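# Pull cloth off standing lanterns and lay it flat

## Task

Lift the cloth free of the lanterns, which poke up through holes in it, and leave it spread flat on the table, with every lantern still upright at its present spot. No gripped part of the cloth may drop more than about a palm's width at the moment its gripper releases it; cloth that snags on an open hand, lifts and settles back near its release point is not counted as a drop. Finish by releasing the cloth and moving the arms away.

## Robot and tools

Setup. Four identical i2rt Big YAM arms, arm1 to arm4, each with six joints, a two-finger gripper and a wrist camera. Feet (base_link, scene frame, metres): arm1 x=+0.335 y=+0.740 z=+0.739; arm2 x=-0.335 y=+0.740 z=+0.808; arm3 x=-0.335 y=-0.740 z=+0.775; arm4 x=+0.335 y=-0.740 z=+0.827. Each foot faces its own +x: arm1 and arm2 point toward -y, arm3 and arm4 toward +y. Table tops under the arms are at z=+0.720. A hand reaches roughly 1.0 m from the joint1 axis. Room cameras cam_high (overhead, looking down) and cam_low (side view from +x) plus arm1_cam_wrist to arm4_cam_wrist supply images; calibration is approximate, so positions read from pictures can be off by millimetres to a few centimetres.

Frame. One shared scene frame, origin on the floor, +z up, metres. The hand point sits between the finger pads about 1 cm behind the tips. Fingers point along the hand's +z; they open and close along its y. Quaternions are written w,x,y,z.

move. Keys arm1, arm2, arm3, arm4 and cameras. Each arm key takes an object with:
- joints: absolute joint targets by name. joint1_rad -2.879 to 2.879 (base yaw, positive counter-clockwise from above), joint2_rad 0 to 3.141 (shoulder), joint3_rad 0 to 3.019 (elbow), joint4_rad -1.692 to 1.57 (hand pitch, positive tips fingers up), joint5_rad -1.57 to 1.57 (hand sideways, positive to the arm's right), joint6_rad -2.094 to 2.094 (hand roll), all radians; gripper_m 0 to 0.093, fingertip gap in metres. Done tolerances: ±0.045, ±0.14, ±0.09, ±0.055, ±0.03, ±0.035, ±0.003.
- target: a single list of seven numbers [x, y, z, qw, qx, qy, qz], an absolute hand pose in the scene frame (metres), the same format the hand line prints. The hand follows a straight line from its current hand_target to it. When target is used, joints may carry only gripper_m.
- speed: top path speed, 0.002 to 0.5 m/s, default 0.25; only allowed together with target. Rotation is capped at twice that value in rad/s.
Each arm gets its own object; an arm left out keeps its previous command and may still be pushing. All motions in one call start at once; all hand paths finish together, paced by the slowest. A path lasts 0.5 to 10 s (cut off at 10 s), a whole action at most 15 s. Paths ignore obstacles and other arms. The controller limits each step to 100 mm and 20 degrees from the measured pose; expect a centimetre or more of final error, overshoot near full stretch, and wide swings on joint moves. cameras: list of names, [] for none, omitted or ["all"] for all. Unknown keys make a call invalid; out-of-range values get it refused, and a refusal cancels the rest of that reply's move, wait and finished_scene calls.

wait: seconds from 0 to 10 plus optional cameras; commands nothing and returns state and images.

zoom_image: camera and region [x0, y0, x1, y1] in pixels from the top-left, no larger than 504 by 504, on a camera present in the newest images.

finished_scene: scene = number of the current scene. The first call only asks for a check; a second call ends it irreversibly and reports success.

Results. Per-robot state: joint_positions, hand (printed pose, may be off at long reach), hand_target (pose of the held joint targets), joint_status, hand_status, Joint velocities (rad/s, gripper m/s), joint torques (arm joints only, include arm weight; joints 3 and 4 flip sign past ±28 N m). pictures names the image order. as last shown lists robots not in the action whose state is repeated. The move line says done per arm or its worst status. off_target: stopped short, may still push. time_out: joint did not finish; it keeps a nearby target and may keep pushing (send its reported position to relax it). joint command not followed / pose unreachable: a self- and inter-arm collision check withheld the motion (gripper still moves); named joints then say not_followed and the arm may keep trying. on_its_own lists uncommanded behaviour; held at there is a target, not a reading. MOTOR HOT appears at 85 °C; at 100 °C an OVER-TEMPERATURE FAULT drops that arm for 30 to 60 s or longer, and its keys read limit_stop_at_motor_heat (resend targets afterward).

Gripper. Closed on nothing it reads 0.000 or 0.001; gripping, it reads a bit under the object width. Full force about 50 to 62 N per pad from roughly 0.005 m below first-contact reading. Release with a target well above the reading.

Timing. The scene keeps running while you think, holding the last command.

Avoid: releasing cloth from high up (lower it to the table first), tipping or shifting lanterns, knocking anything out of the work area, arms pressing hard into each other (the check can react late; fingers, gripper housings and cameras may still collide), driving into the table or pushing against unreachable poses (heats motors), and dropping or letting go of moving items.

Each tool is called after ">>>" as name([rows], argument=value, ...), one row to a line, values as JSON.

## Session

>>> move()

Scene clock: 0.00 s.
Joint torques (N m): no reading
Motor temperatures (°C): arm1=[28 26 30 22 24 23 24] | arm2=[23 23 28 28 23 24 24] | arm3=[25 31 27 26 24 24 27] | arm4=[26 33 29 24 22 23 26]
Heat: arm1: hottest joint3_rad 30 °C; arm2: hottest joint3_rad 28 °C; arm3: hottest joint2_rad 31 °C; arm4: hottest joint2_rad 33 °C.
Joint velocities: arm1=[-0.005 -0.015 0.012 -0.007 -0.051 -0.066 0] | arm2=[0.005 -0.015 0.007 -0.017 -0.154 -0.037 0] | arm3=[0.005 -0.015 0.027 -0.002 0.037 -0.081 0] | arm4=[0.005 -0.005 -0.027 -0.002 -0.022 -0.081 0]
arm1.joint_positions: joint1_rad=-0.149 joint2_rad=+0.286 joint3_rad=+1.689 joint4_rad=-1.240 joint5_rad=-0.049 joint6_rad=+0.507 gripper_m=+0.094
arm1.joint_status: not commanded
arm1.hand: x=+0.3487 y=+0.7642 z=+1.4578 quat_wxyz=(-0.641, -0.565, -0.306, +0.420) (m; scene frame)
arm1.hand_target: x=+0.3490 y=+0.7661 z=+1.4621 quat_wxyz=(-0.644, -0.561, -0.304, +0.422) (m; scene frame)
arm1.hand_status: not commanded
arm2.joint_positions: joint1_rad=+0.694 joint2_rad=+0.506 joint3_rad=+1.467 joint4_rad=-1.443 joint5_rad=-0.141 joint6_rad=+0.586 gripper_m=+0.094
arm2.joint_status: not commanded
arm2.hand: x=-0.2174 y=+0.6295 z=+1.3808 quat_wxyz=(-0.519, -0.548, -0.655, +0.017) (m; scene frame)
arm2.hand_target: x=-0.2194 y=+0.6319 z=+1.3907 quat_wxyz=(-0.530, -0.543, -0.651, +0.019) (m; scene frame)
arm2.hand_status: not commanded
arm3.joint_positions: joint1_rad=-0.166 joint2_rad=+0.432 joint3_rad=+1.385 joint4_rad=-1.492 joint5_rad=-0.208 joint6_rad=-0.423 gripper_m=+0.094
arm3.joint_status: not commanded
arm3.hand: x=-0.3565 y=-0.6057 z=+1.3139 quat_wxyz=(-0.389, +0.725, -0.471, -0.318) (m; scene frame)
arm3.hand_target: x=-0.3568 y=-0.6074 z=+1.3233 quat_wxyz=(-0.398, +0.721, -0.467, -0.322) (m; scene frame)
arm3.hand_status: not commanded
arm4.joint_positions: joint1_rad=+0.270 joint2_rad=+0.640 joint3_rad=+1.503 joint4_rad=-1.444 joint5_rad=-0.222 joint6_rad=-0.408 gripper_m=+0.094
arm4.joint_status: not commanded
arm4.hand: x=+0.2517 y=-0.5495 z=+1.3974 quat_wxyz=(-0.301, +0.804, -0.343, -0.381) (m; scene frame)
arm4.hand_target: x=+0.2524 y=-0.5524 z=+1.4062 quat_wxyz=(-0.309, +0.800, -0.340, -0.386) (m; scene frame)
arm4.hand_status: not commanded
pictures: arm1_cam_wrist, arm2_cam_wrist, arm3_cam_wrist, arm4_cam_wrist, cam_high, cam_low
camera_calibration:
arm1_cam_wrist: T_world_to_cam=[[-0.88511, -0.0191015, -0.46499, 1.0028], [0.422413, 0.386359, -0.819935, 0.760974], [0.195315, -0.92215, -0.333902, 1.25367], [0, 0, 0, 1]] pos_world=[0.321281, 0.88122, 1.50884]
arm2_cam_wrist: T_world_to_cam=[[-0.731915, -0.397681, -0.553308, 0.858471], [-0.276157, 0.915466, -0.292676, -0.228052], [0.622927, -0.061414, -0.779866, 1.37276], [0, 0, 0, 1]] pos_world=[-0.289781, 0.634478, 1.47882]
arm3_cam_wrist: T_world_to_cam=[[0.929253, 0.256936, 0.265466, 0.138741], [0.346443, -0.855606, -0.384597, 0.117134], [0.128318, 0.449357, -0.884089, 1.60455], [0, 0, 0, 1]] pos_world=[-0.375398, -0.656442, 1.42678]
arm4_cam_wrist: T_world_to_cam=[[0.778606, 0.584653, 0.227933, -0.194055], [0.626001, -0.69848, -0.346769, -0.0531718], [-0.0435329, 0.412683, -0.909834, 1.62972], [0, 0, 0, 1]] pos_world=[0.255324, -0.596241, 1.50857]

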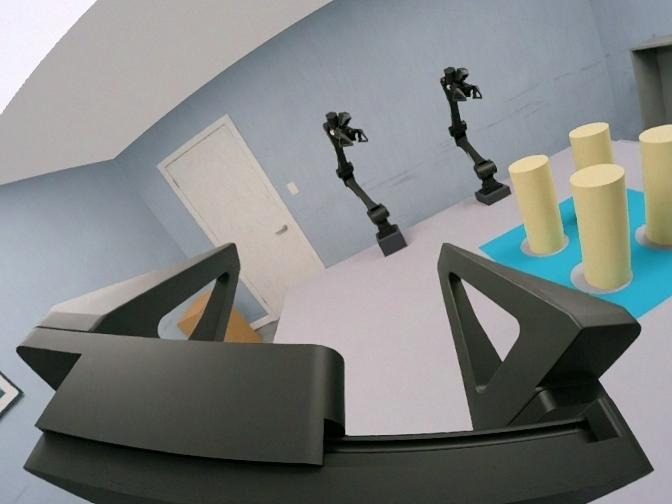

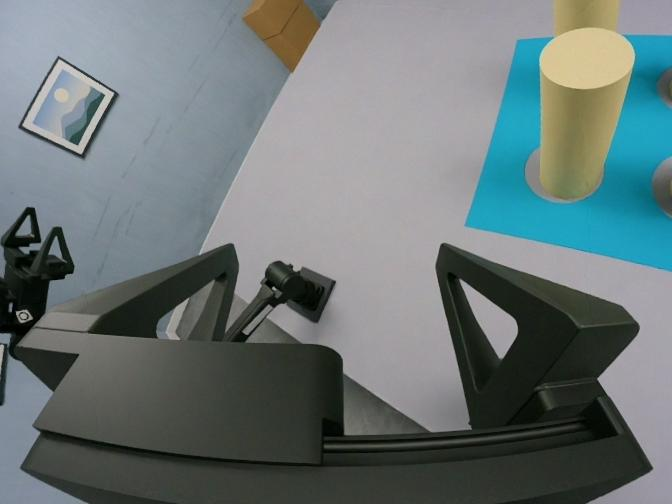

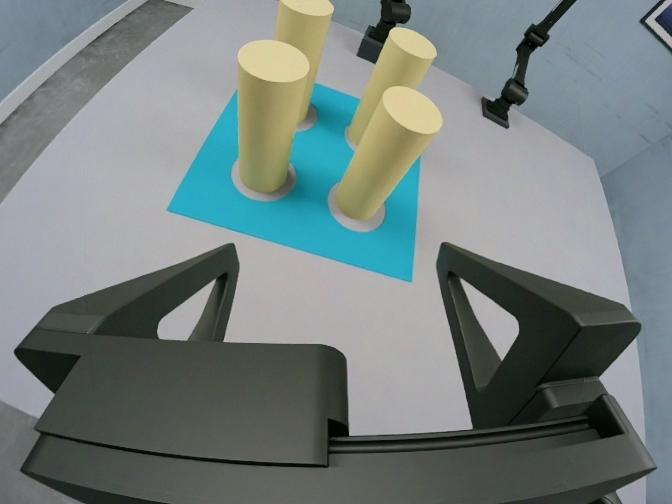

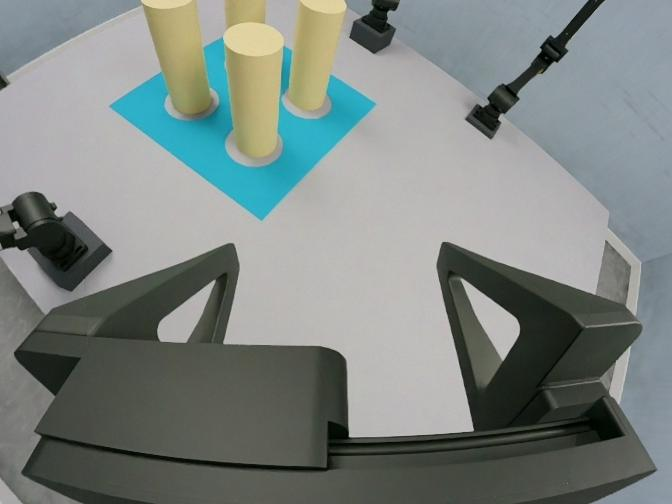

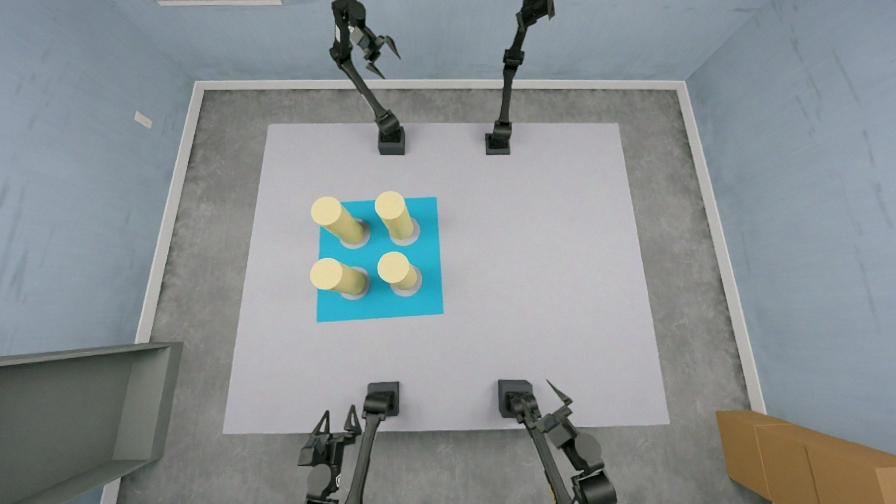

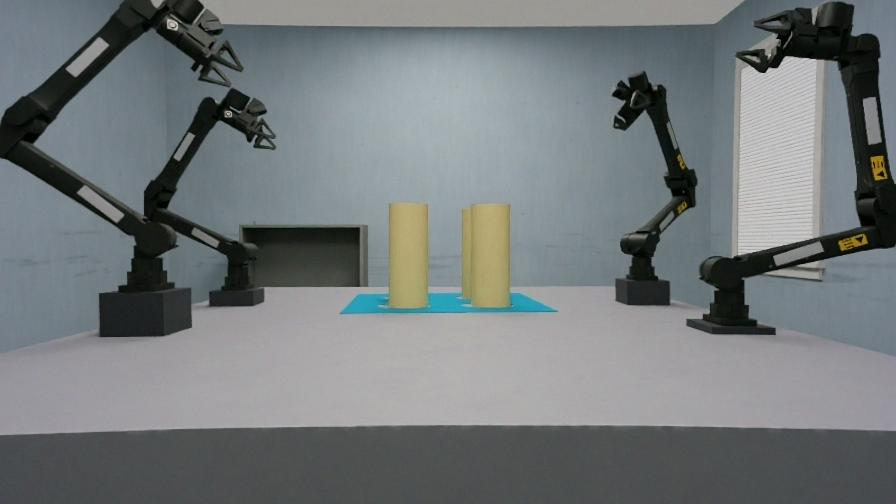

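>>> zoom_image(camera="cam_high", region=[290, 170, 470, 350])

>>> zoom_image(camera="cam_low", region=[320, 180, 580, 330])

Scaled by 2.800.

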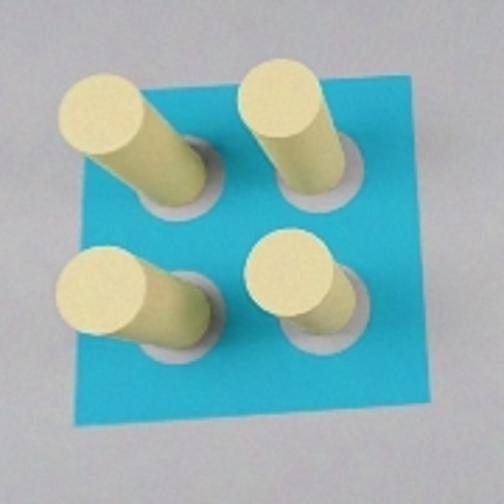

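Scaled by 1.938.

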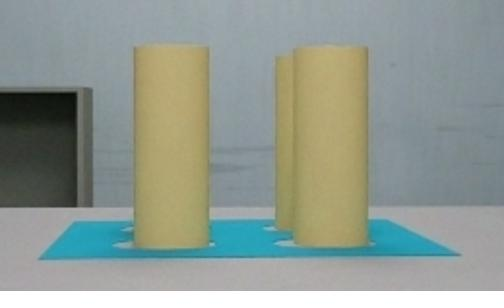

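>>> zoom_image(camera="cam_high", region=[330, 200, 430, 256])

>>> zoom_image(camera="cam_high", region=[330, 256, 430, 312])

>>> zoom_image(camera="cam_low", region=[370, 270, 530, 330])

Scaled by 5.040.

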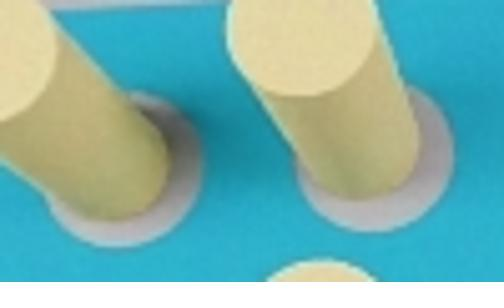

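Scaled by 5.040.

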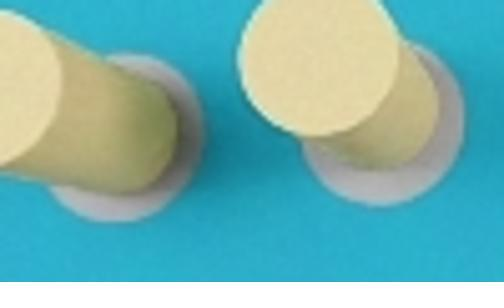

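Scaled by 3.150.

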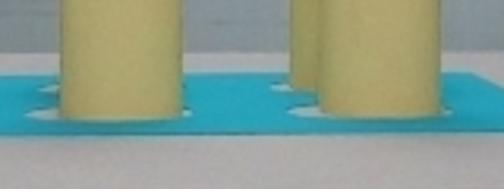

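>>> move(arm1={"joints": {"joint1_rad": -0.832, "joint2_rad": 1.679, "joint3_rad": 1.543, "joint4_rad": -1.434, "joint5_rad": 0.0, "joint6_rad": -0.09}}, arm2={"joints": {"joint1_rad": -0.779, "joint2_rad": 1.338, "joint3_rad": 1.279, "joint4_rad": -1.512, "joint5_rad": 0.0, "joint6_rad": -1.636}}, arm3={"joints": {"joint1_rad": 0.703, "joint2_rad": 1.589, "joint3_rad": 1.324, "joint4_rad": -1.306, "joint5_rad": 0.0, "joint6_rad": 1.467}}, arm4={"joints": {"joint1_rad": 0.734, "joint2_rad": 1.735, "joint3_rad": 1.361, "joint4_rad": -1.197, "joint5_rad": 0.0, "joint6_rad": -0.143}}, cameras=["cam_high", "arm1_cam_wrist", "arm2_cam_wrist", "arm3_cam_wrist", "arm4_cam_wrist"])

Scene clock: 169.13 s.
Joint torques (N m): arm1=[-0.73 -14.1 10.69 -0.21 0.23 -0.12] | arm2=[0.97 -13.16 9.16 -0.24 -0.13 -0.18] | arm3=[-0.44 -13.16 7.62 0.27 0.19 0.16] | arm4=[0.38 -10.46 10.3 0.47 0.07 0.17]
Motor temperatures (°C): arm1=[27 27 30 22 24 23 23] | arm2=[23 23 32 27 22 24 23] | arm3=[25 30 31 26 24 23 26] | arm4=[26 32 34 24 21 23 25]
Heat: arm1: hottest joint3_rad 30 °C; arm2: hottest joint3_rad 32 °C; arm3: hottest joint3_rad 31 °C; arm4: hottest joint3_rad 34 °C.
move: arm1 done; arm2 done; arm3 done; arm4 done
Joint velocities: arm1=[-0.005 0.015 -0.017 0.007 -0.022 -0.007 0] | arm2=[-0.005 -0.015 0.017 0.007 0.066 -0.022 0] | arm3=[0.005 0.005 0.002 -0.002 0.022 -0.022 0] | arm4=[0.015 -0.005 0.007 0.007 -0.022 -0.081 0]
arm1.joint_positions: joint1_rad=-0.836 joint2_rad=+1.689 joint3_rad=+1.531 joint4_rad=-1.427 joint5_rad=-0.003 joint6_rad=-0.078 gripper_m=+0.094
arm1.joint_status: all done
arm1.hand: x=-0.0357 y=+0.3968 z=+0.9381 quat_wxyz=(-0.004, -0.916, -0.402, -0.002) (m; scene frame)
arm1.hand_target: x=-0.0353 y=+0.3948 z=+0.9477 quat_wxyz=(-0.005, -0.912, -0.409, +0.005) (m; scene frame)
arm1.hand_status: not commanded
arm2.joint_positions: joint1_rad=-0.781 joint2_rad=+1.351 joint3_rad=+1.279 joint4_rad=-1.500 joint5_rad=+0.000 joint6_rad=-1.625 gripper_m=+0.094
arm2.joint_status: all done
arm2.hand: x=-0.6110 y=+0.4689 z=+1.0480 quat_wxyz=(+0.000, -0.362, -0.932, -0.003) (m; scene frame)
arm2.hand_target: x=-0.6074 y=+0.4714 z=+1.0526 quat_wxyz=(+0.000, -0.356, -0.935, -0.002) (m; scene frame)
arm2.hand_status: not commanded
arm3.joint_positions: joint1_rad=+0.709 joint2_rad=+1.593 joint3_rad=+1.314 joint4_rad=-1.314 joint5_rad=+0.000 joint6_rad=+1.453 gripper_m=+0.094
arm3.joint_status: all done
arm3.hand: x=-0.6484 y=-0.4034 z=+0.9323 quat_wxyz=(-0.009, +0.419, -0.908, +0.008) (m; scene frame)
arm3.hand_target: x=-0.6499 y=-0.3978 z=+0.9376 quat_wxyz=(-0.005, +0.410, -0.912, -0.002) (m; scene frame)
arm3.hand_status: not commanded
arm4.joint_positions: joint1_rad=+0.733 joint2_rad=+1.738 joint3_rad=+1.354 joint4_rad=-1.200 joint5_rad=-0.003 joint6_rad=-0.156 gripper_m=+0.094
arm4.joint_status: all done
arm4.hand: x=+0.0119 y=-0.3560 z=+0.9348 quat_wxyz=(+0.002, +0.937, -0.350, +0.002) (m; scene frame)
arm4.hand_target: x=+0.0098 y=-0.3531 z=+0.9387 quat_wxyz=(-0.003, +0.934, -0.356, -0.003) (m; scene frame)
arm4.hand_status: not commanded
pictures: arm1_cam_wrist, arm2_cam_wrist, arm3_cam_wrist, arm4_cam_wrist, cam_high
camera_calibration:
arm1_cam_wrist: T_world_to_cam=[[-0.736724, 0.675907, -0.0196831, -0.274364], [0.552861, 0.618856, 0.557999, -0.741081], [0.389336, 0.400209, -0.829608, 0.763678], [0, 0, 0, 1]] pos_world=[-0.0897434, 0.338436, 1.04168]
arm2_cam_wrist: T_world_to_cam=[[-0.678356, -0.734658, -0.0105421, -0.0557124], [-0.596769, 0.542551, 0.59119, -1.23444], [-0.428603, 0.407328, -0.806464, 0.514101], [0, 0, 0, 1]] pos_world=[-0.554123, 0.419409, 1.1438]
arm3_cam_wrist: T_world_to_cam=[[0.762304, -0.646975, 0.0177649, 0.217384], [-0.537866, -0.618001, 0.573389, -1.1261], [-0.35999, -0.446652, -0.81909, 0.475082], [0, 0, 0, 1]] pos_world=[-0.600381, -0.343094, 1.03097]
arm4_cam_wrist: T_world_to_cam=[[0.651257, 0.758856, -0.00105643, 0.262512], [0.610078, -0.522745, 0.595435, -0.746353], [0.451298, -0.388426, -0.803403, 0.727972], [0, 0, 0, 1]] pos_world=[-0.0441615, -0.306598, 1.02954]

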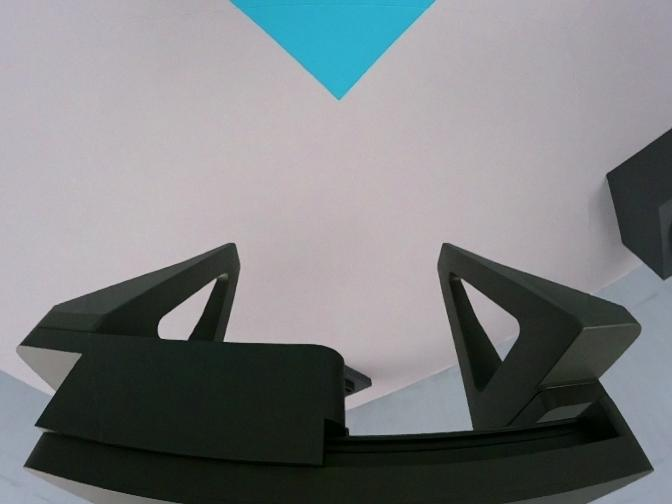

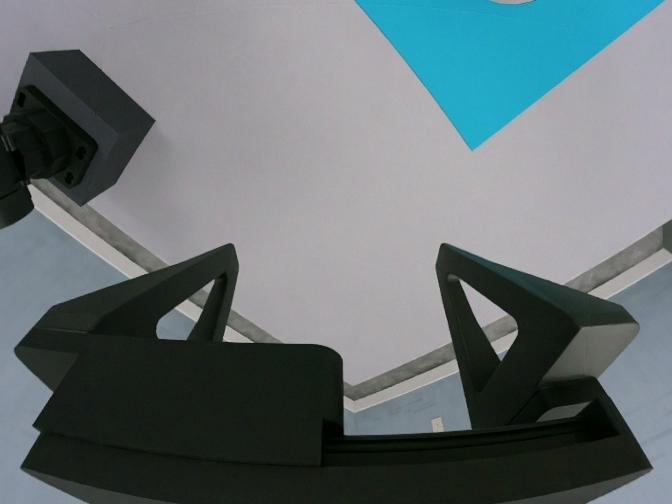

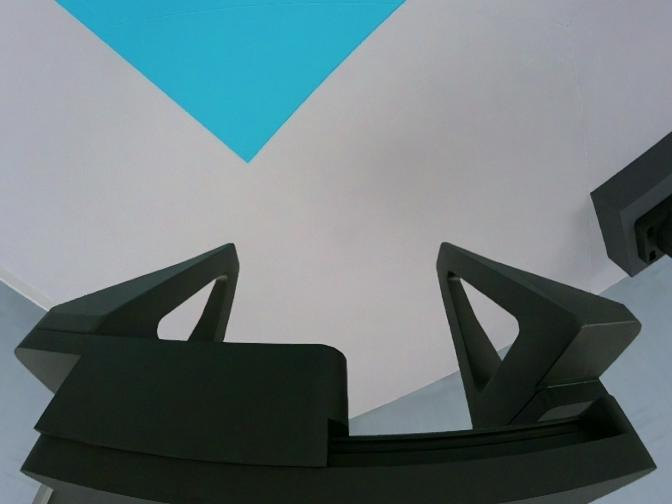

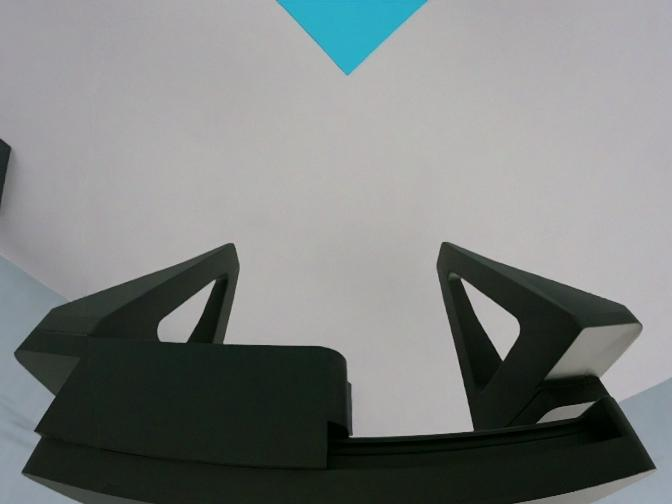

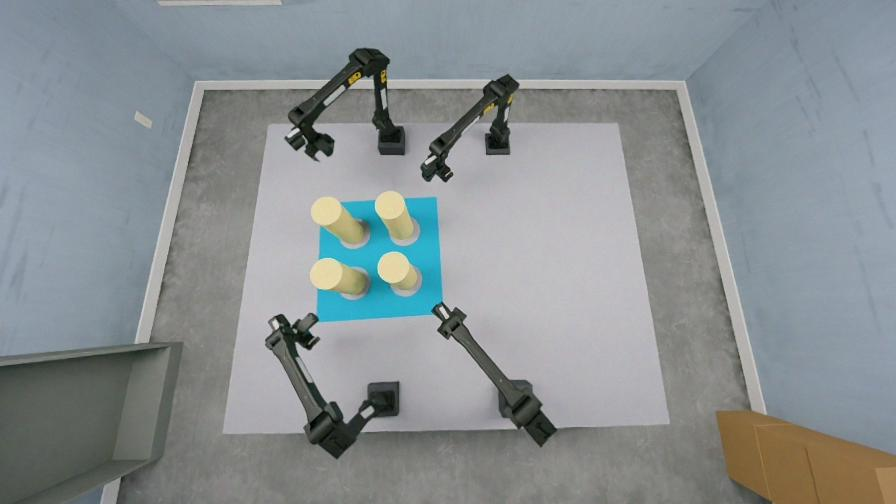

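>>> move(arm1={"target": [-0.089, 0.331, 0.80, 0, 0.91248, 0.40912, 0], "speed": 0.3}, arm2={"target": [-0.7522, 0.3283, 0.80, 0, 0.35592, 0.93452, 0], "speed": 0.3}, arm3={"target": [-0.713, -0.3313, 0.80, 0, -0.40912, 0.91248, 0], "speed": 0.3}, arm4={"target": [-0.0479, -0.2882, 0.80, 0, -0.93452, 0.35592, 0], "speed": 0.3}, cameras=["cam_high", "arm1_cam_wrist", "arm2_cam_wrist", "arm3_cam_wrist", "arm4_cam_wrist"])

Scene clock: 180.87 s.
Joint torques (N m): arm1=[-0.56 -16.44 13.18 0.2 0.32 0.11] | arm2=[0.26 -23.36 11.63 0.42 -0.18 -0.2] | arm3=[-0.15 -16.97 9.51 0.35 0.12 0.17] | arm4=[0.73 -13.04 12.1 0.54 -0.06 0.17]
Motor temperatures (°C): arm1=[27 29 32 22 24 23 23] | arm2=[23 23 33 27 22 24 23] | arm3=[25 31 31 25 24 23 26] | arm4=[25 33 34 24 21 23 25]
Heat: arm1: hottest joint3_rad 32 °C; arm2: hottest joint3_rad 33 °C; arm3: hottest joint2_rad 31 °C; arm4: hottest joint3_rad 34 °C.
move: arm1 off_target; arm2 off_target; arm3 off_target; arm4 off_target
Joint velocities: arm1=[-0.005 0.005 -0.002 -0.017 -0.037 0.007 0] | arm2=[-0.005 0.005 -0.007 -0.002 -0.007 -0.007 0] | arm3=[-0.005 0.005 -0.002 -0.007 -0.051 -0.022 0] | arm4=[-0.005 -0.015 -0.022 0.002 -0.051 0.037 0]
arm1.joint_positions: joint1_rad=-0.821 joint2_rad=+1.997 joint3_rad=+1.538 joint4_rad=-1.190 joint5_rad=+0.001 joint6_rad=-0.078 gripper_m=+0.094
arm1.joint_status: not commanded
arm1.hand: x=-0.0718 y=+0.3510 z=+0.7792 quat_wxyz=(+0.008, -0.912, -0.409, -0.032) (m; scene frame)
arm1.hand_target: x=-0.0867 y=+0.3324 z=+0.7998 quat_wxyz=(+0.000, -0.913, -0.409, +0.000) (m; scene frame)
arm1.hand_status: off_target (0.034 m and 3.8 deg from the pose sent, 0.162 m and 1.1 deg at the start)
arm2.joint_positions: joint1_rad=-0.781 joint2_rad=+2.053 joint3_rad=+1.447 joint4_rad=-1.031 joint5_rad=+0.000 joint6_rad=-1.629 gripper_m=+0.094
arm2.joint_status: not commanded
arm2.hand: x=-0.7313 y=+0.3514 z=+0.7775 quat_wxyz=(-0.014, -0.360, -0.932, -0.032) (m; scene frame)
arm2.hand_target: x=-0.7511 y=+0.3331 z=+0.7996 quat_wxyz=(+0.000, -0.356, -0.934, +0.000) (m; scene frame)
arm2.hand_status: off_target (0.038 m and 4.0 deg from the pose sent, 0.318 m and 0.8 deg at the start)
arm3.joint_positions: joint1_rad=+0.709 joint2_rad=+1.939 joint3_rad=+1.376 joint4_rad=-1.070 joint5_rad=-0.009 joint6_rad=+1.459 gripper_m=+0.094
arm3.joint_status: not commanded
arm3.hand: x=-0.6955 y=-0.3526 z=+0.7856 quat_wxyz=(-0.011, +0.416, -0.909, +0.029) (m; scene frame)
arm3.hand_target: x=-0.7117 y=-0.3340 z=+0.8010 quat_wxyz=(+0.000, +0.409, -0.912, +0.000) (m; scene frame)
arm3.hand_status: off_target (0.031 m and 3.6 deg from the pose sent, 0.164 m and 1.8 deg at the start)
arm4.joint_positions: joint1_rad=+0.733 joint2_rad=+2.099 joint3_rad=+1.490 joint4_rad=-1.010 joint5_rad=-0.003 joint6_rad=-0.153 gripper_m=+0.094
arm4.joint_status: not commanded
arm4.hand: x=-0.0336 y=-0.3013 z=+0.7907 quat_wxyz=(+0.010, +0.936, -0.352, +0.018) (m; scene frame)
arm4.hand_target: x=-0.0481 y=-0.2883 z=+0.8000 quat_wxyz=(+0.000, +0.935, -0.356, +0.000) (m; scene frame)
arm4.hand_status: off_target (0.022 m and 2.4 deg from the pose sent, 0.162 m and 0.8 deg at the start)
pictures: arm1_cam_wrist, arm2_cam_wrist, arm3_cam_wrist, arm4_cam_wrist, cam_high
camera_calibration:
arm1_cam_wrist: T_world_to_cam=[[-0.746404, 0.665159, -0.0211013, -0.268877], [0.517525, 0.600088, 0.609969, -0.640543], [0.418389, 0.444363, -0.792144, 0.621613], [0, 0, 0, 1]] pos_world=[-0.12927, 0.287007, 0.877445]
arm2_cam_wrist: T_world_to_cam=[[-0.673931, -0.734953, -0.0752391, -0.172866], [-0.625834, 0.513799, 0.586806, -1.09031], [-0.392618, 0.442554, -0.806224, 0.305991], [0, 0, 0, 1]] pos_world=[-0.678718, 0.297736, 0.873494]
arm3_cam_wrist: T_world_to_cam=[[0.757496, -0.650301, 0.05752, 0.253005], [-0.553844, -0.593485, 0.583979, -1.04669], [-0.345625, -0.474219, -0.809728, 0.353603], [0, 0, 0, 1]] pos_world=[-0.649142, -0.288983, 0.883018]
arm4_cam_wrist: T_world_to_cam=[[0.654009, 0.756458, -0.00660406, 0.254238], [0.594471, -0.508523, 0.622903, -0.622177], [0.467842, -0.411311, -0.782271, 0.630957], [0, 0, 0, 1]] pos_world=[-0.0915956, -0.249192, 0.882815]

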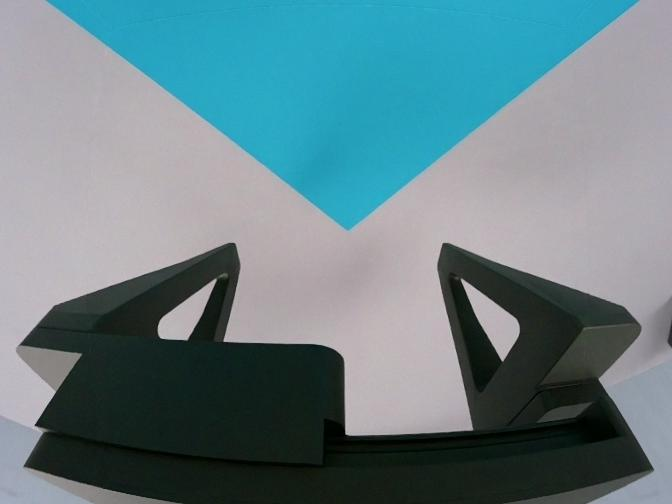

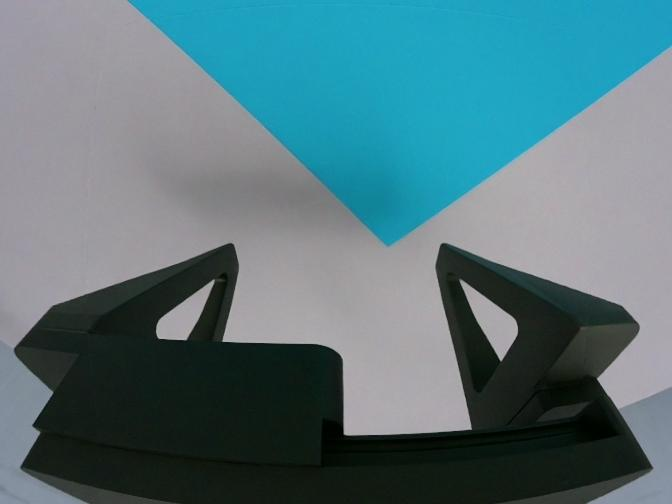

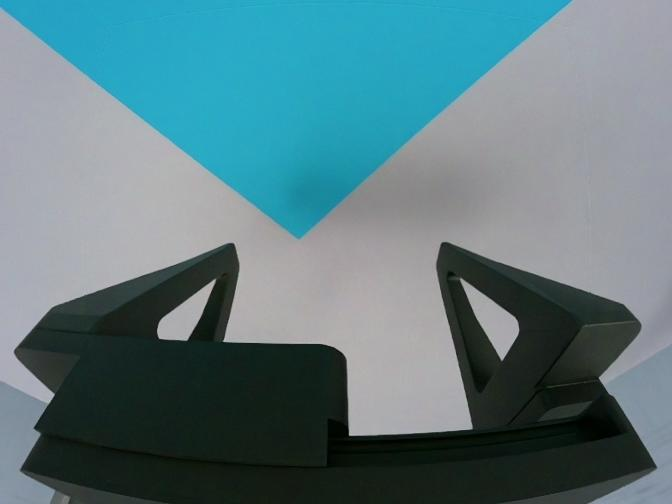

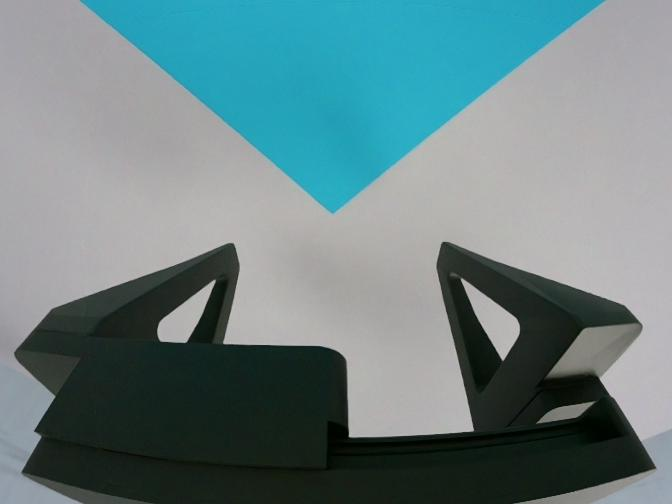

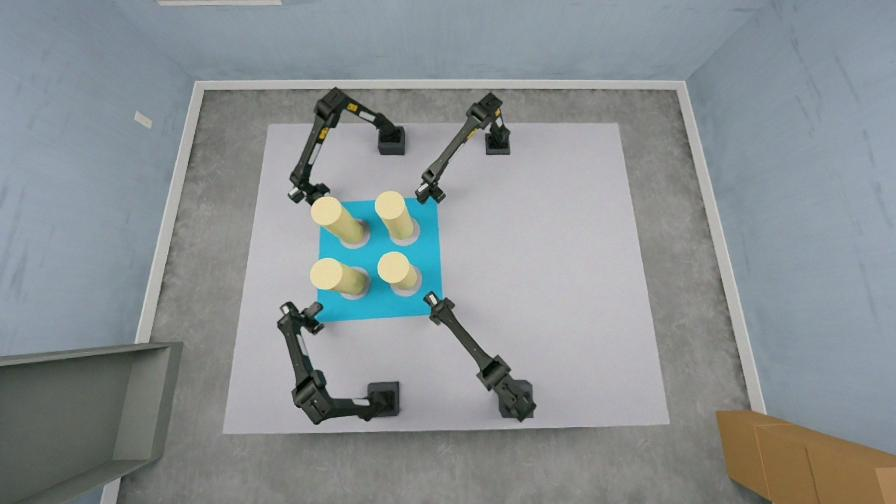

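>>> move(arm1={"target": [-0.0855, 0.341, 0.722, 0, 0.91248, 0.40912, 0], "speed": 0.09}, arm2={"target": [-0.7473, 0.3304, 0.718, 0, 0.35592, 0.93452, 0], "speed": 0.09}, arm3={"target": [-0.7096, -0.3335, 0.717, 0, -0.40912, 0.91248, 0], "speed": 0.09}, arm4={"target": [-0.0453, -0.2927, 0.715, 0, -0.93452, 0.35592, 0], "speed": 0.09}, cameras=["arm1_cam_wrist", "arm2_cam_wrist", "arm3_cam_wrist", "arm4_cam_wrist"])

Scene clock: 193.07 s.
Joint torques (N m): arm1=[-1.03 -15.44 7.9 0.61 0.32 0] | arm2=[1.03 -20.89 7.8 0.95 -0.2 -0.11] | arm3=[-0.26 -16.09 5.48 0.54 0.16 0.13] | arm4=[0.79 -11.4 7.5 1.26 -0.13 0.11]
Motor temperatures (°C): arm1=[27 30 34 22 24 23 23] | arm2=[23 25 34 27 22 24 22] | arm3=[25 31 31 25 24 23 26] | arm4=[25 33 36 24 21 23 25]
Heat: arm1: hottest joint3_rad 34 °C; arm2: hottest joint3_rad 34 °C; arm3: hottest joint2_rad 31 °C; arm4: hottest joint3_rad 36 °C.
move: arm1 done; arm2 off_target; arm3 off_target; arm4 off_target
Joint velocities: arm1=[-0.005 0.005 0.007 -0.002 0.051 -0.022 0] | arm2=[-0.005 -0.024 -0.002 -0.002 0.022 -0.095 0] | arm3=[-0.024 -0.005 0.012 0.007 0.022 -0.007 0] | arm4=[-0.005 -0.024 0.002 -0.002 0.007 -0.007 0]
arm1.joint_positions: joint1_rad=-0.823 joint2_rad=+2.054 joint3_rad=+1.494 joint4_rad=-1.015 joint5_rad=+0.003 joint6_rad=-0.079 gripper_m=+0.094
arm1.joint_status: not commanded
arm1.hand: x=-0.0854 y=+0.3395 z=+0.7323 quat_wxyz=(-0.003, -0.913, -0.408, +0.004) (m; scene frame)
arm1.hand_target: x=-0.0850 y=+0.3415 z=+0.7222 quat_wxyz=(+0.001, -0.912, -0.410, +0.000) (m; scene frame)
arm1.hand_status: done (0.010 m and 0.6 deg from the pose sent, 0.060 m and 3.8 deg at the start)
arm2.joint_positions: joint1_rad=-0.781 joint2_rad=+2.138 joint3_rad=+1.447 joint4_rad=-0.876 joint5_rad=+0.000 joint6_rad=-1.629 gripper_m=+0.094
arm2.joint_status: not commanded
arm2.hand: x=-0.7473 y=+0.3358 z=+0.7298 quat_wxyz=(+0.001, -0.360, -0.933, +0.000) (m; scene frame)
arm2.hand_target: x=-0.7469 y=+0.3313 z=+0.7182 quat_wxyz=(+0.000, -0.356, -0.935, +0.000) (m; scene frame)
arm2.hand_status: off_target (0.013 m and 0.5 deg from the pose sent, 0.065 m and 4.0 deg at the start)
arm3.joint_positions: joint1_rad=+0.709 joint2_rad=+2.038 joint3_rad=+1.365 joint4_rad=-0.888 joint5_rad=-0.010 joint6_rad=+1.460 gripper_m=+0.094
arm3.joint_status: not commanded
arm3.hand: x=-0.7122 y=-0.3339 z=+0.7296 quat_wxyz=(+0.001, +0.416, -0.909, -0.005) (m; scene frame)
arm3.hand_target: x=-0.7091 y=-0.3344 z=+0.7177 quat_wxyz=(+0.000, +0.409, -0.912, +0.000) (m; scene frame)
arm3.hand_status: off_target (0.013 m and 1.1 deg from the pose sent, 0.073 m and 3.6 deg at the start)
arm4.joint_positions: joint1_rad=+0.734 joint2_rad=+2.192 joint3_rad=+1.490 joint4_rad=-0.854 joint5_rad=-0.001 joint6_rad=-0.145 gripper_m=+0.094
arm4.joint_status: not commanded
arm4.hand: x=-0.0468 y=-0.2858 z=+0.7382 quat_wxyz=(-0.006, +0.935, -0.355, -0.010) (m; scene frame)
arm4.hand_target: x=-0.0450 y=-0.2932 z=+0.7152 quat_wxyz=(+0.000, +0.935, -0.356, +0.000) (m; scene frame)
arm4.hand_status: off_target (0.024 m and 1.3 deg from the pose sent, 0.077 m and 2.4 deg at the start)
pictures: arm1_cam_wrist, arm2_cam_wrist, arm3_cam_wrist, arm4_cam_wrist
camera_calibration:
arm1_cam_wrist: T_world_to_cam=[[-0.746324, 0.665457, -0.0129501, -0.278529], [0.550694, 0.62831, 0.549511, -0.560508], [0.373813, 0.402982, -0.835386, 0.637235], [0, 0, 0, 1]] pos_world=[-0.137411, 0.280727, 0.836736]
arm2_cam_wrist: T_world_to_cam=[[-0.675569, -0.737276, -0.00557601, -0.249995], [-0.596916, 0.542486, 0.591101, -1.05545], [-0.43278, 0.402657, -0.806578, 0.251871], [0, 0, 0, 1]] pos_world=[-0.689901, 0.286835, 0.825639]
arm3_cam_wrist: T_world_to_cam=[[0.758334, -0.651712, -0.0142026, 0.333476], [-0.525093, -0.62362, 0.579116, -0.99818], [-0.386274, -0.431706, -0.815121, 0.300488], [0, 0, 0, 1]] pos_world=[-0.660953, -0.275433, 0.827733]
arm4_cam_wrist: T_world_to_cam=[[0.659038, 0.752089, 0.0055339, 0.240836], [0.61425, -0.54247, 0.573081, -0.545665], [0.43401, -0.374283, -0.81948, 0.638913], [0, 0, 0, 1]] pos_world=[-0.10084, -0.238002, 0.834954]

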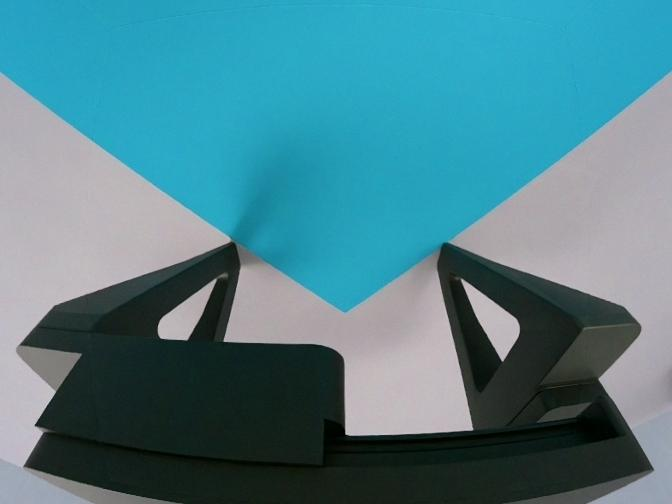

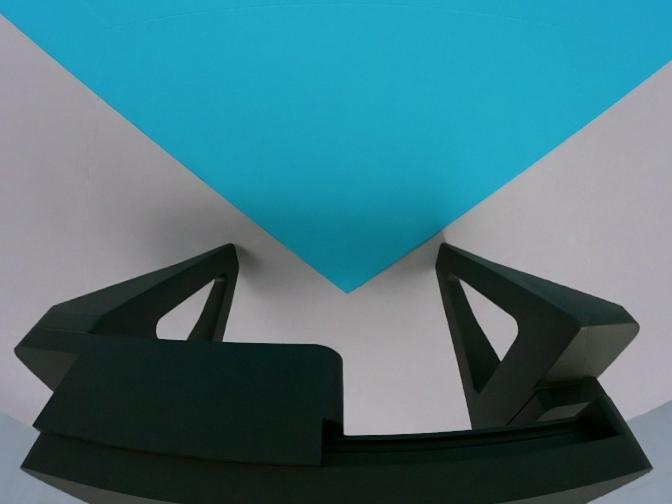

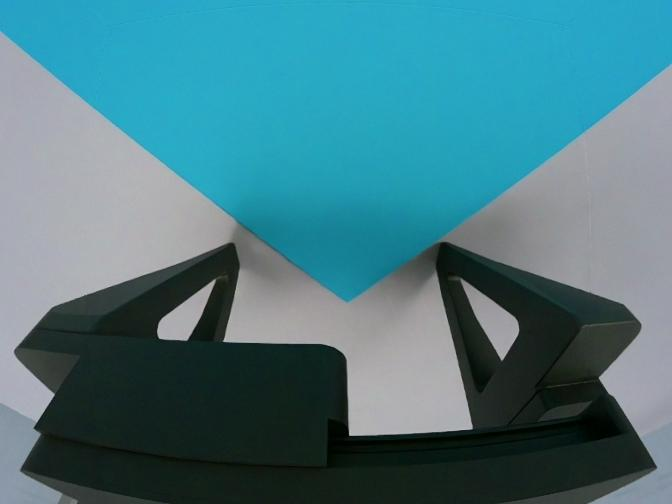

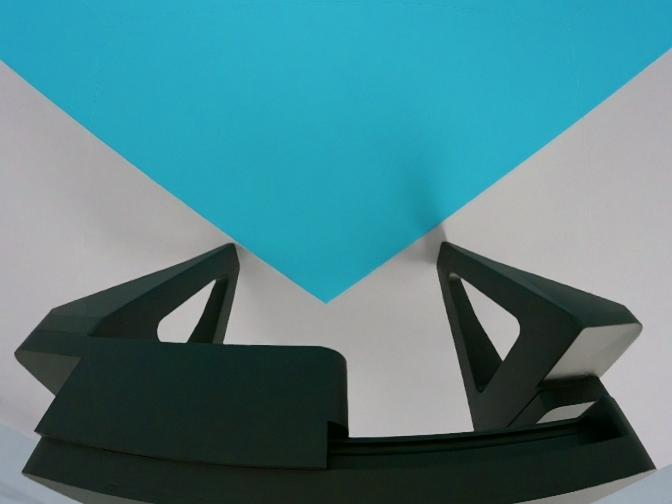

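>>> move(cameras=["arm1_cam_wrist", "arm2_cam_wrist", "arm3_cam_wrist", "arm4_cam_wrist"])

Scene clock: 209.30 s.
Joint torques (N m): arm1=[-0.73 -15.15 7.8 0.49 0.31 0.01] | arm2=[1.08 -20.72 7.8 0.98 -0.2 -0.11] | arm3=[-0.38 -16.09 5.48 0.54 0.16 0.11] | arm4=[0.79 -11.4 7.5 1.26 -0.13 0.11]
Motor temperatures (°C): arm1=[27 32 33 22 24 23 23] | arm2=[23 25 33 27 22 23 22] | arm3=[25 33 31 25 24 23 26] | arm4=[25 35 35 24 21 23 25]
Heat: arm1: hottest joint3_rad 33 °C; arm2: hottest joint3_rad 33 °C; arm3: hottest joint2_rad 33 °C; arm4: hottest joint2_rad 35 °C.
Joint velocities: arm1=[-0.015 0.005 -0.007 0.017 0.037 0.022 0] | arm2=[-0.005 -0.005 0.007 0.012 0.007 0.022 0] | arm3=[-0.005 -0.005 0.017 -0.007 -0.022 0.081 0] | arm4=[-0.005 0.005 0.012 -0.007 -0.007 -0.007 0]
arm1.joint_positions: joint1_rad=-0.823 joint2_rad=+2.054 joint3_rad=+1.494 joint4_rad=-1.015 joint5_rad=+0.003 joint6_rad=-0.079 gripper_m=+0.094
arm1.joint_status: not commanded
arm1.hand: x=-0.0854 y=+0.3395 z=+0.7323 quat_wxyz=(-0.003, -0.913, -0.408, +0.004) (m; scene frame)
arm1.hand_target: x=-0.0850 y=+0.3415 z=+0.7222 quat_wxyz=(+0.001, -0.912, -0.410, +0.000) (m; scene frame)
arm1.hand_status: done (0.010 m and 0.6 deg from the pose sent, 0.060 m and 3.8 deg at the start)
arm2.joint_positions: joint1_rad=-0.781 joint2_rad=+2.138 joint3_rad=+1.447 joint4_rad=-0.876 joint5_rad=+0.000 joint6_rad=-1.629 gripper_m=+0.094
arm2.joint_status: not commanded
arm2.hand: x=-0.7473 y=+0.3358 z=+0.7298 quat_wxyz=(+0.001, -0.360, -0.933, +0.000) (m; scene frame)
arm2.hand_target: x=-0.7469 y=+0.3313 z=+0.7182 quat_wxyz=(+0.000, -0.356, -0.935, +0.000) (m; scene frame)
arm2.hand_status: off_target (0.013 m and 0.5 deg from the pose sent, 0.065 m and 4.0 deg at the start)
arm3.joint_positions: joint1_rad=+0.709 joint2_rad=+2.038 joint3_rad=+1.365 joint4_rad=-0.888 joint5_rad=-0.010 joint6_rad=+1.460 gripper_m=+0.094
arm3.joint_status: not commanded
arm3.hand: x=-0.7122 y=-0.3339 z=+0.7296 quat_wxyz=(+0.001, +0.416, -0.909, -0.005) (m; scene frame)
arm3.hand_target: x=-0.7091 y=-0.3344 z=+0.7177 quat_wxyz=(+0.000, +0.409, -0.912, +0.000) (m; scene frame)
arm3.hand_status: off_target (0.013 m and 1.1 deg from the pose sent, 0.073 m and 3.6 deg at the start)
arm4.joint_positions: joint1_rad=+0.734 joint2_rad=+2.192 joint3_rad=+1.490 joint4_rad=-0.854 joint5_rad=-0.001 joint6_rad=-0.144 gripper_m=+0.094
arm4.joint_status: not commanded
arm4.hand: x=-0.0468 y=-0.2858 z=+0.7382 quat_wxyz=(-0.006, +0.935, -0.355, -0.010) (m; scene frame)
arm4.hand_target: x=-0.0450 y=-0.2932 z=+0.7152 quat_wxyz=(+0.000, +0.935, -0.356, +0.000) (m; scene frame)
arm4.hand_status: off_target (0.024 m and 1.3 deg from the pose sent, 0.077 m and 2.4 deg at the start)
pictures: arm1_cam_wrist, arm2_cam_wrist, arm3_cam_wrist, arm4_cam_wrist
camera_calibration:
arm1_cam_wrist: T_world_to_cam=[[-0.746324, 0.665457, -0.0129501, -0.278529], [0.550694, 0.62831, 0.549511, -0.560508], [0.373813, 0.402982, -0.835386, 0.637235], [0, 0, 0, 1]] pos_world=[-0.137411, 0.280727, 0.836736]
arm2_cam_wrist: T_world_to_cam=[[-0.675569, -0.737276, -0.00557601, -0.249995], [-0.596916, 0.542486, 0.591101, -1.05545], [-0.43278, 0.402657, -0.806578, 0.251871], [0, 0, 0, 1]] pos_world=[-0.689901, 0.286835, 0.825639]
arm3_cam_wrist: T_world_to_cam=[[0.758334, -0.651712, -0.0142026, 0.333476], [-0.525093, -0.62362, 0.579116, -0.99818], [-0.386274, -0.431706, -0.815121, 0.300488], [0, 0, 0, 1]] pos_world=[-0.660953, -0.275433, 0.827733]
arm4_cam_wrist: T_world_to_cam=[[0.659325, 0.751838, 0.00552548, 0.240783], [0.614047, -0.542702, 0.57308, -0.54574], [0.433862, -0.374453, -0.819481, 0.638859], [0, 0, 0, 1]] pos_world=[-0.100821, -0.237981, 0.834955]

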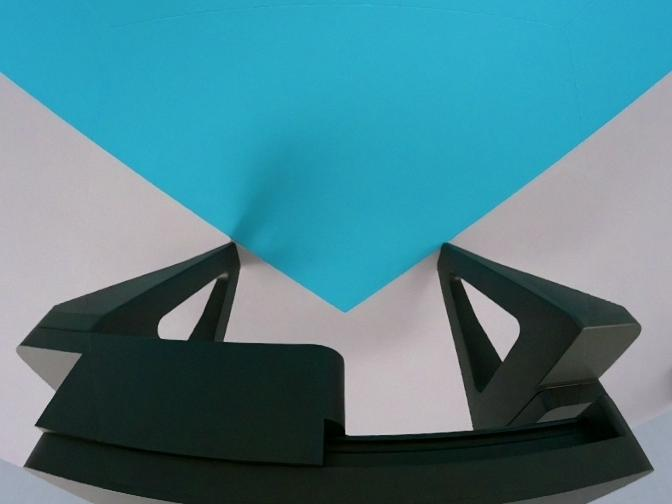

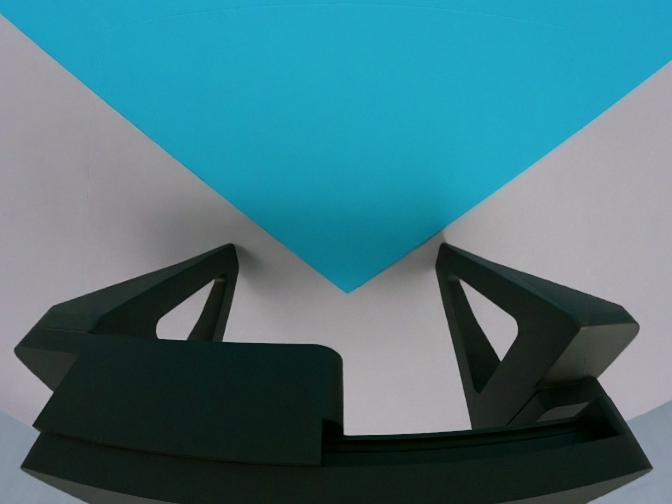

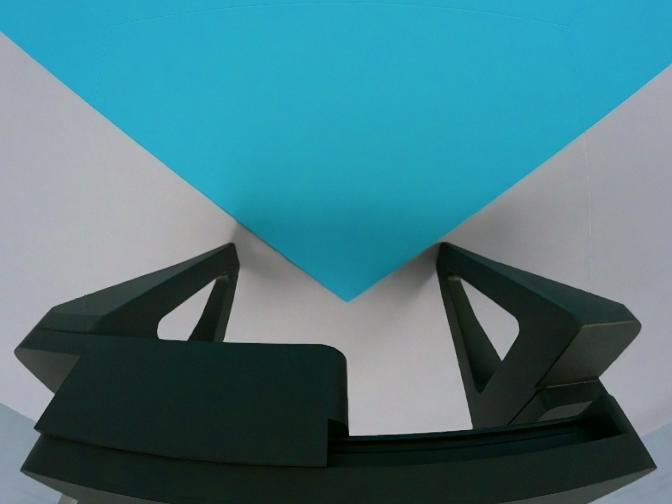

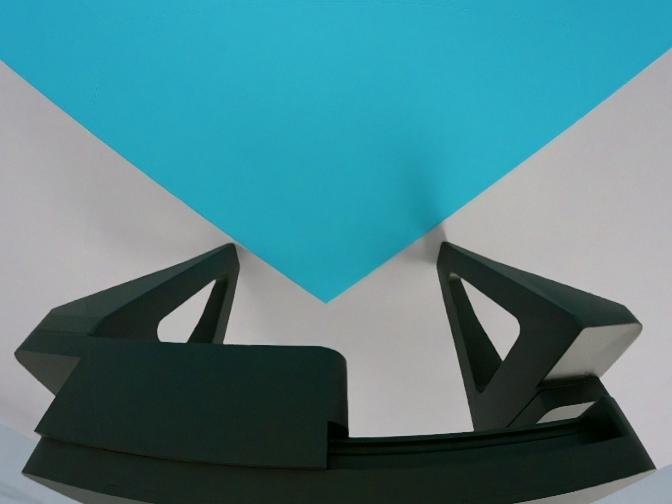

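>>> move(arm1={"target": [-0.0855, 0.341, 0.7195, 0, 0.91248, 0.40912, 0], "speed": 0.05}, arm2={"target": [-0.7405, 0.3247, 0.712, 0, 0.35592, 0.93452, 0], "speed": 0.05}, arm3={"target": [-0.7060, -0.3310, 0.712, 0, -0.40912, 0.91248, 0], "speed": 0.05}, arm4={"target": [-0.0505, -0.2935, 0.706, 0, -0.93452, 0.35592, 0], "speed": 0.05}, cameras=["arm1_cam_wrist", "arm2_cam_wrist", "arm3_cam_wrist", "arm4_cam_wrist"])

Scene clock: 224.07 s.
Joint torques (N m): arm1=[-0.56 -14.92 7.71 0.54 0.29 0.04] | arm2=[2.08 -20.13 7.58 0.9 -0.17 -0.01] | arm3=[-0.85 -15.38 5.27 0.68 0.17 0.04] | arm4=[1.44 -10.17 8.09 1.46 -0.12 0.1]
Motor temperatures (°C): arm1=[27 33 33 22 24 23 23] | arm2=[23 26 32 27 22 23 22] | arm3=[25 34 30 25 24 23 26] | arm4=[25 36 34 24 21 23 24]
Heat: arm1: hottest joint2_rad 33 °C; arm2: hottest joint3_rad 32 °C; arm3: hottest joint2_rad 34 °C; arm4: hottest joint2_rad 36 °C.
move: arm1 off_target; arm2 off_target; arm3 off_target; arm4 off_target
Joint velocities: arm1=[-0.015 -0.005 -0.012 0.007 -0.066 0.051 0] | arm2=[-0.005 -0.005 -0.002 0.012 -0.007 -0.022 0] | arm3=[-0.015 -0.005 -0.002 -0.007 0.007 -0.007 0] | arm4=[-0.005 0.005 -0.012 -0.002 -0.007 -0.022 0]
arm1.joint_positions: joint1_rad=-0.823 joint2_rad=+2.054 joint3_rad=+1.494 joint4_rad=-1.014 joint5_rad=+0.003 joint6_rad=-0.079 gripper_m=+0.094
arm1.joint_status: not commanded
arm1.hand: x=-0.0855 y=+0.3395 z=+0.7323 quat_wxyz=(-0.003, -0.913, -0.408, +0.004) (m; scene frame)
arm1.hand_target: x=-0.0852 y=+0.3413 z=+0.7196 quat_wxyz=(+0.000, -0.913, -0.409, +0.000) (m; scene frame)
arm1.hand_status: off_target (0.013 m and 0.6 deg from the pose sent, 0.013 m and 0.6 deg at the start)
arm2.joint_positions: joint1_rad=-0.775 joint2_rad=+2.139 joint3_rad=+1.447 joint4_rad=-0.862 joint5_rad=+0.000 joint6_rad=-1.624 gripper_m=+0.094
arm2.joint_status: not commanded
arm2.hand: x=-0.7473 y=+0.3311 z=+0.7290 quat_wxyz=(+0.003, -0.359, -0.933, +0.006) (m; scene frame)
arm2.hand_target: x=-0.7401 y=+0.3252 z=+0.7123 quat_wxyz=(+0.000, -0.356, -0.935, +0.000) (m; scene frame)
arm2.hand_status: off_target (0.019 m and 0.9 deg from the pose sent, 0.022 m and 0.5 deg at the start)
arm3.joint_positions: joint1_rad=+0.708 joint2_rad=+2.039 joint3_rad=+1.365 joint4_rad=-0.881 joint5_rad=-0.010 joint6_rad=+1.460 gripper_m=+0.094
arm3.joint_status: not commanded
arm3.hand: x=-0.7128 y=-0.3323 z=+0.7292 quat_wxyz=(+0.002, +0.415, -0.910, -0.008) (m; scene frame)
arm3.hand_target: x=-0.7057 y=-0.3316 z=+0.7125 quat_wxyz=(+0.000, +0.409, -0.912, +0.000) (m; scene frame)
arm3.hand_status: off_target (0.019 m and 1.3 deg from the pose sent, 0.019 m and 1.1 deg at the start)
arm4.joint_positions: joint1_rad=+0.734 joint2_rad=+2.192 joint3_rad=+1.490 joint4_rad=-0.847 joint5_rad=-0.001 joint6_rad=-0.135 gripper_m=+0.094
arm4.joint_status: not commanded
arm4.hand: x=-0.0479 y=-0.2845 z=+0.7380 quat_wxyz=(-0.008, +0.933, -0.360, -0.013) (m; scene frame)
arm4.hand_target: x=-0.0494 y=-0.2945 z=+0.7072 quat_wxyz=(+0.000, +0.935, -0.356, +0.000) (m; scene frame)
arm4.hand_status: off_target (0.033 m and 1.8 deg from the pose sent, 0.033 m and 1.3 deg at the start)
pictures: arm1_cam_wrist, arm2_cam_wrist, arm3_cam_wrist, arm4_cam_wrist
camera_calibration:
arm1_cam_wrist: T_world_to_cam=[[-0.746326, 0.665455, -0.0129197, -0.278559], [0.550847, 0.628453, 0.549194, -0.560233], [0.373583, 0.402761, -0.835595, 0.637496], [0, 0, 0, 1]] pos_world=[-0.13745, 0.28069, 0.836766]
arm2_cam_wrist: T_world_to_cam=[[-0.674699, -0.738056, 0.0073765, -0.261942], [-0.592118, 0.547201, 0.59158, -1.05076], [-0.440656, 0.394771, -0.806213, 0.249533], [0, 0, 0, 1]] pos_world=[-0.688946, 0.283139, 0.824715]
arm3_cam_wrist: T_world_to_cam=[[0.757558, -0.652441, -0.0206571, 0.338947], [-0.523208, -0.625819, 0.57845, -0.99618], [-0.390332, -0.427401, -0.815456, 0.299422], [0, 0, 0, 1]] pos_world=[-0.661108, -0.274312, 0.827407]
arm4_cam_wrist: T_world_to_cam=[[0.666762, 0.745244, 0.00627151, 0.238459], [0.611271, -0.551672, 0.567455, -0.542798], [0.426353, -0.374524, -0.82338, 0.642175], [0, 0, 0, 1]] pos_world=[-0.100992, -0.236647, 0.835272]

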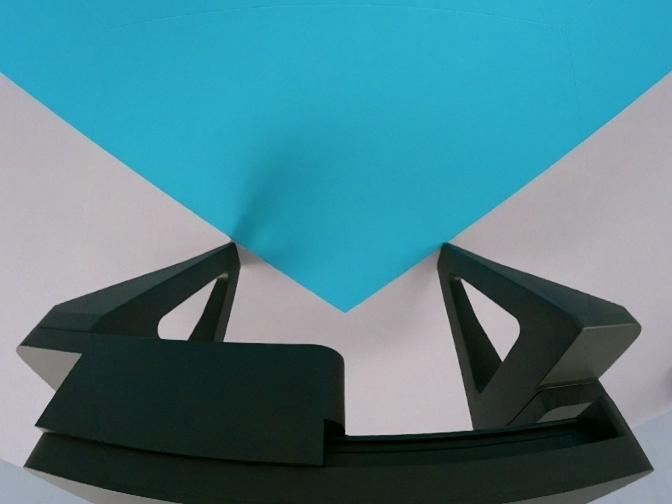

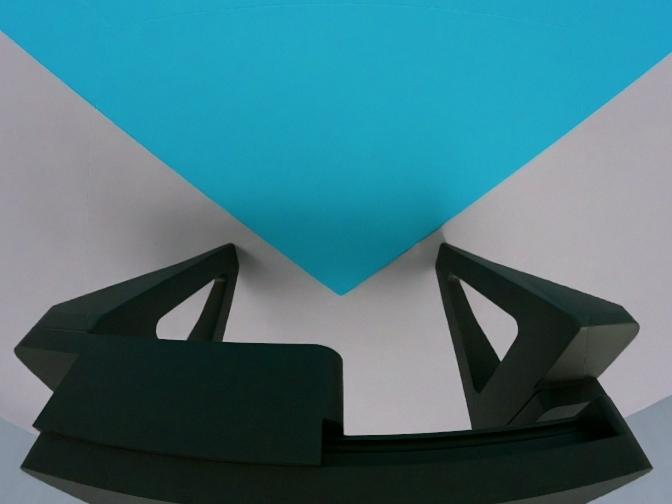

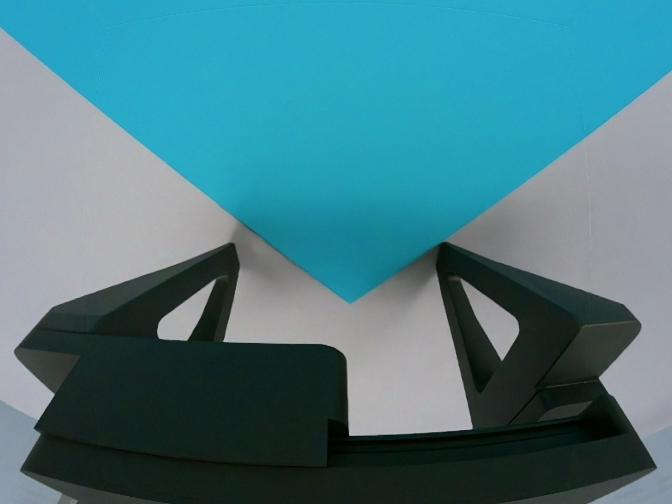

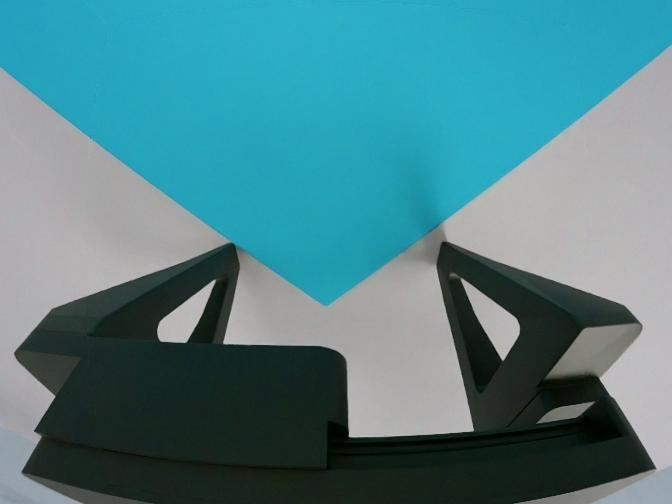

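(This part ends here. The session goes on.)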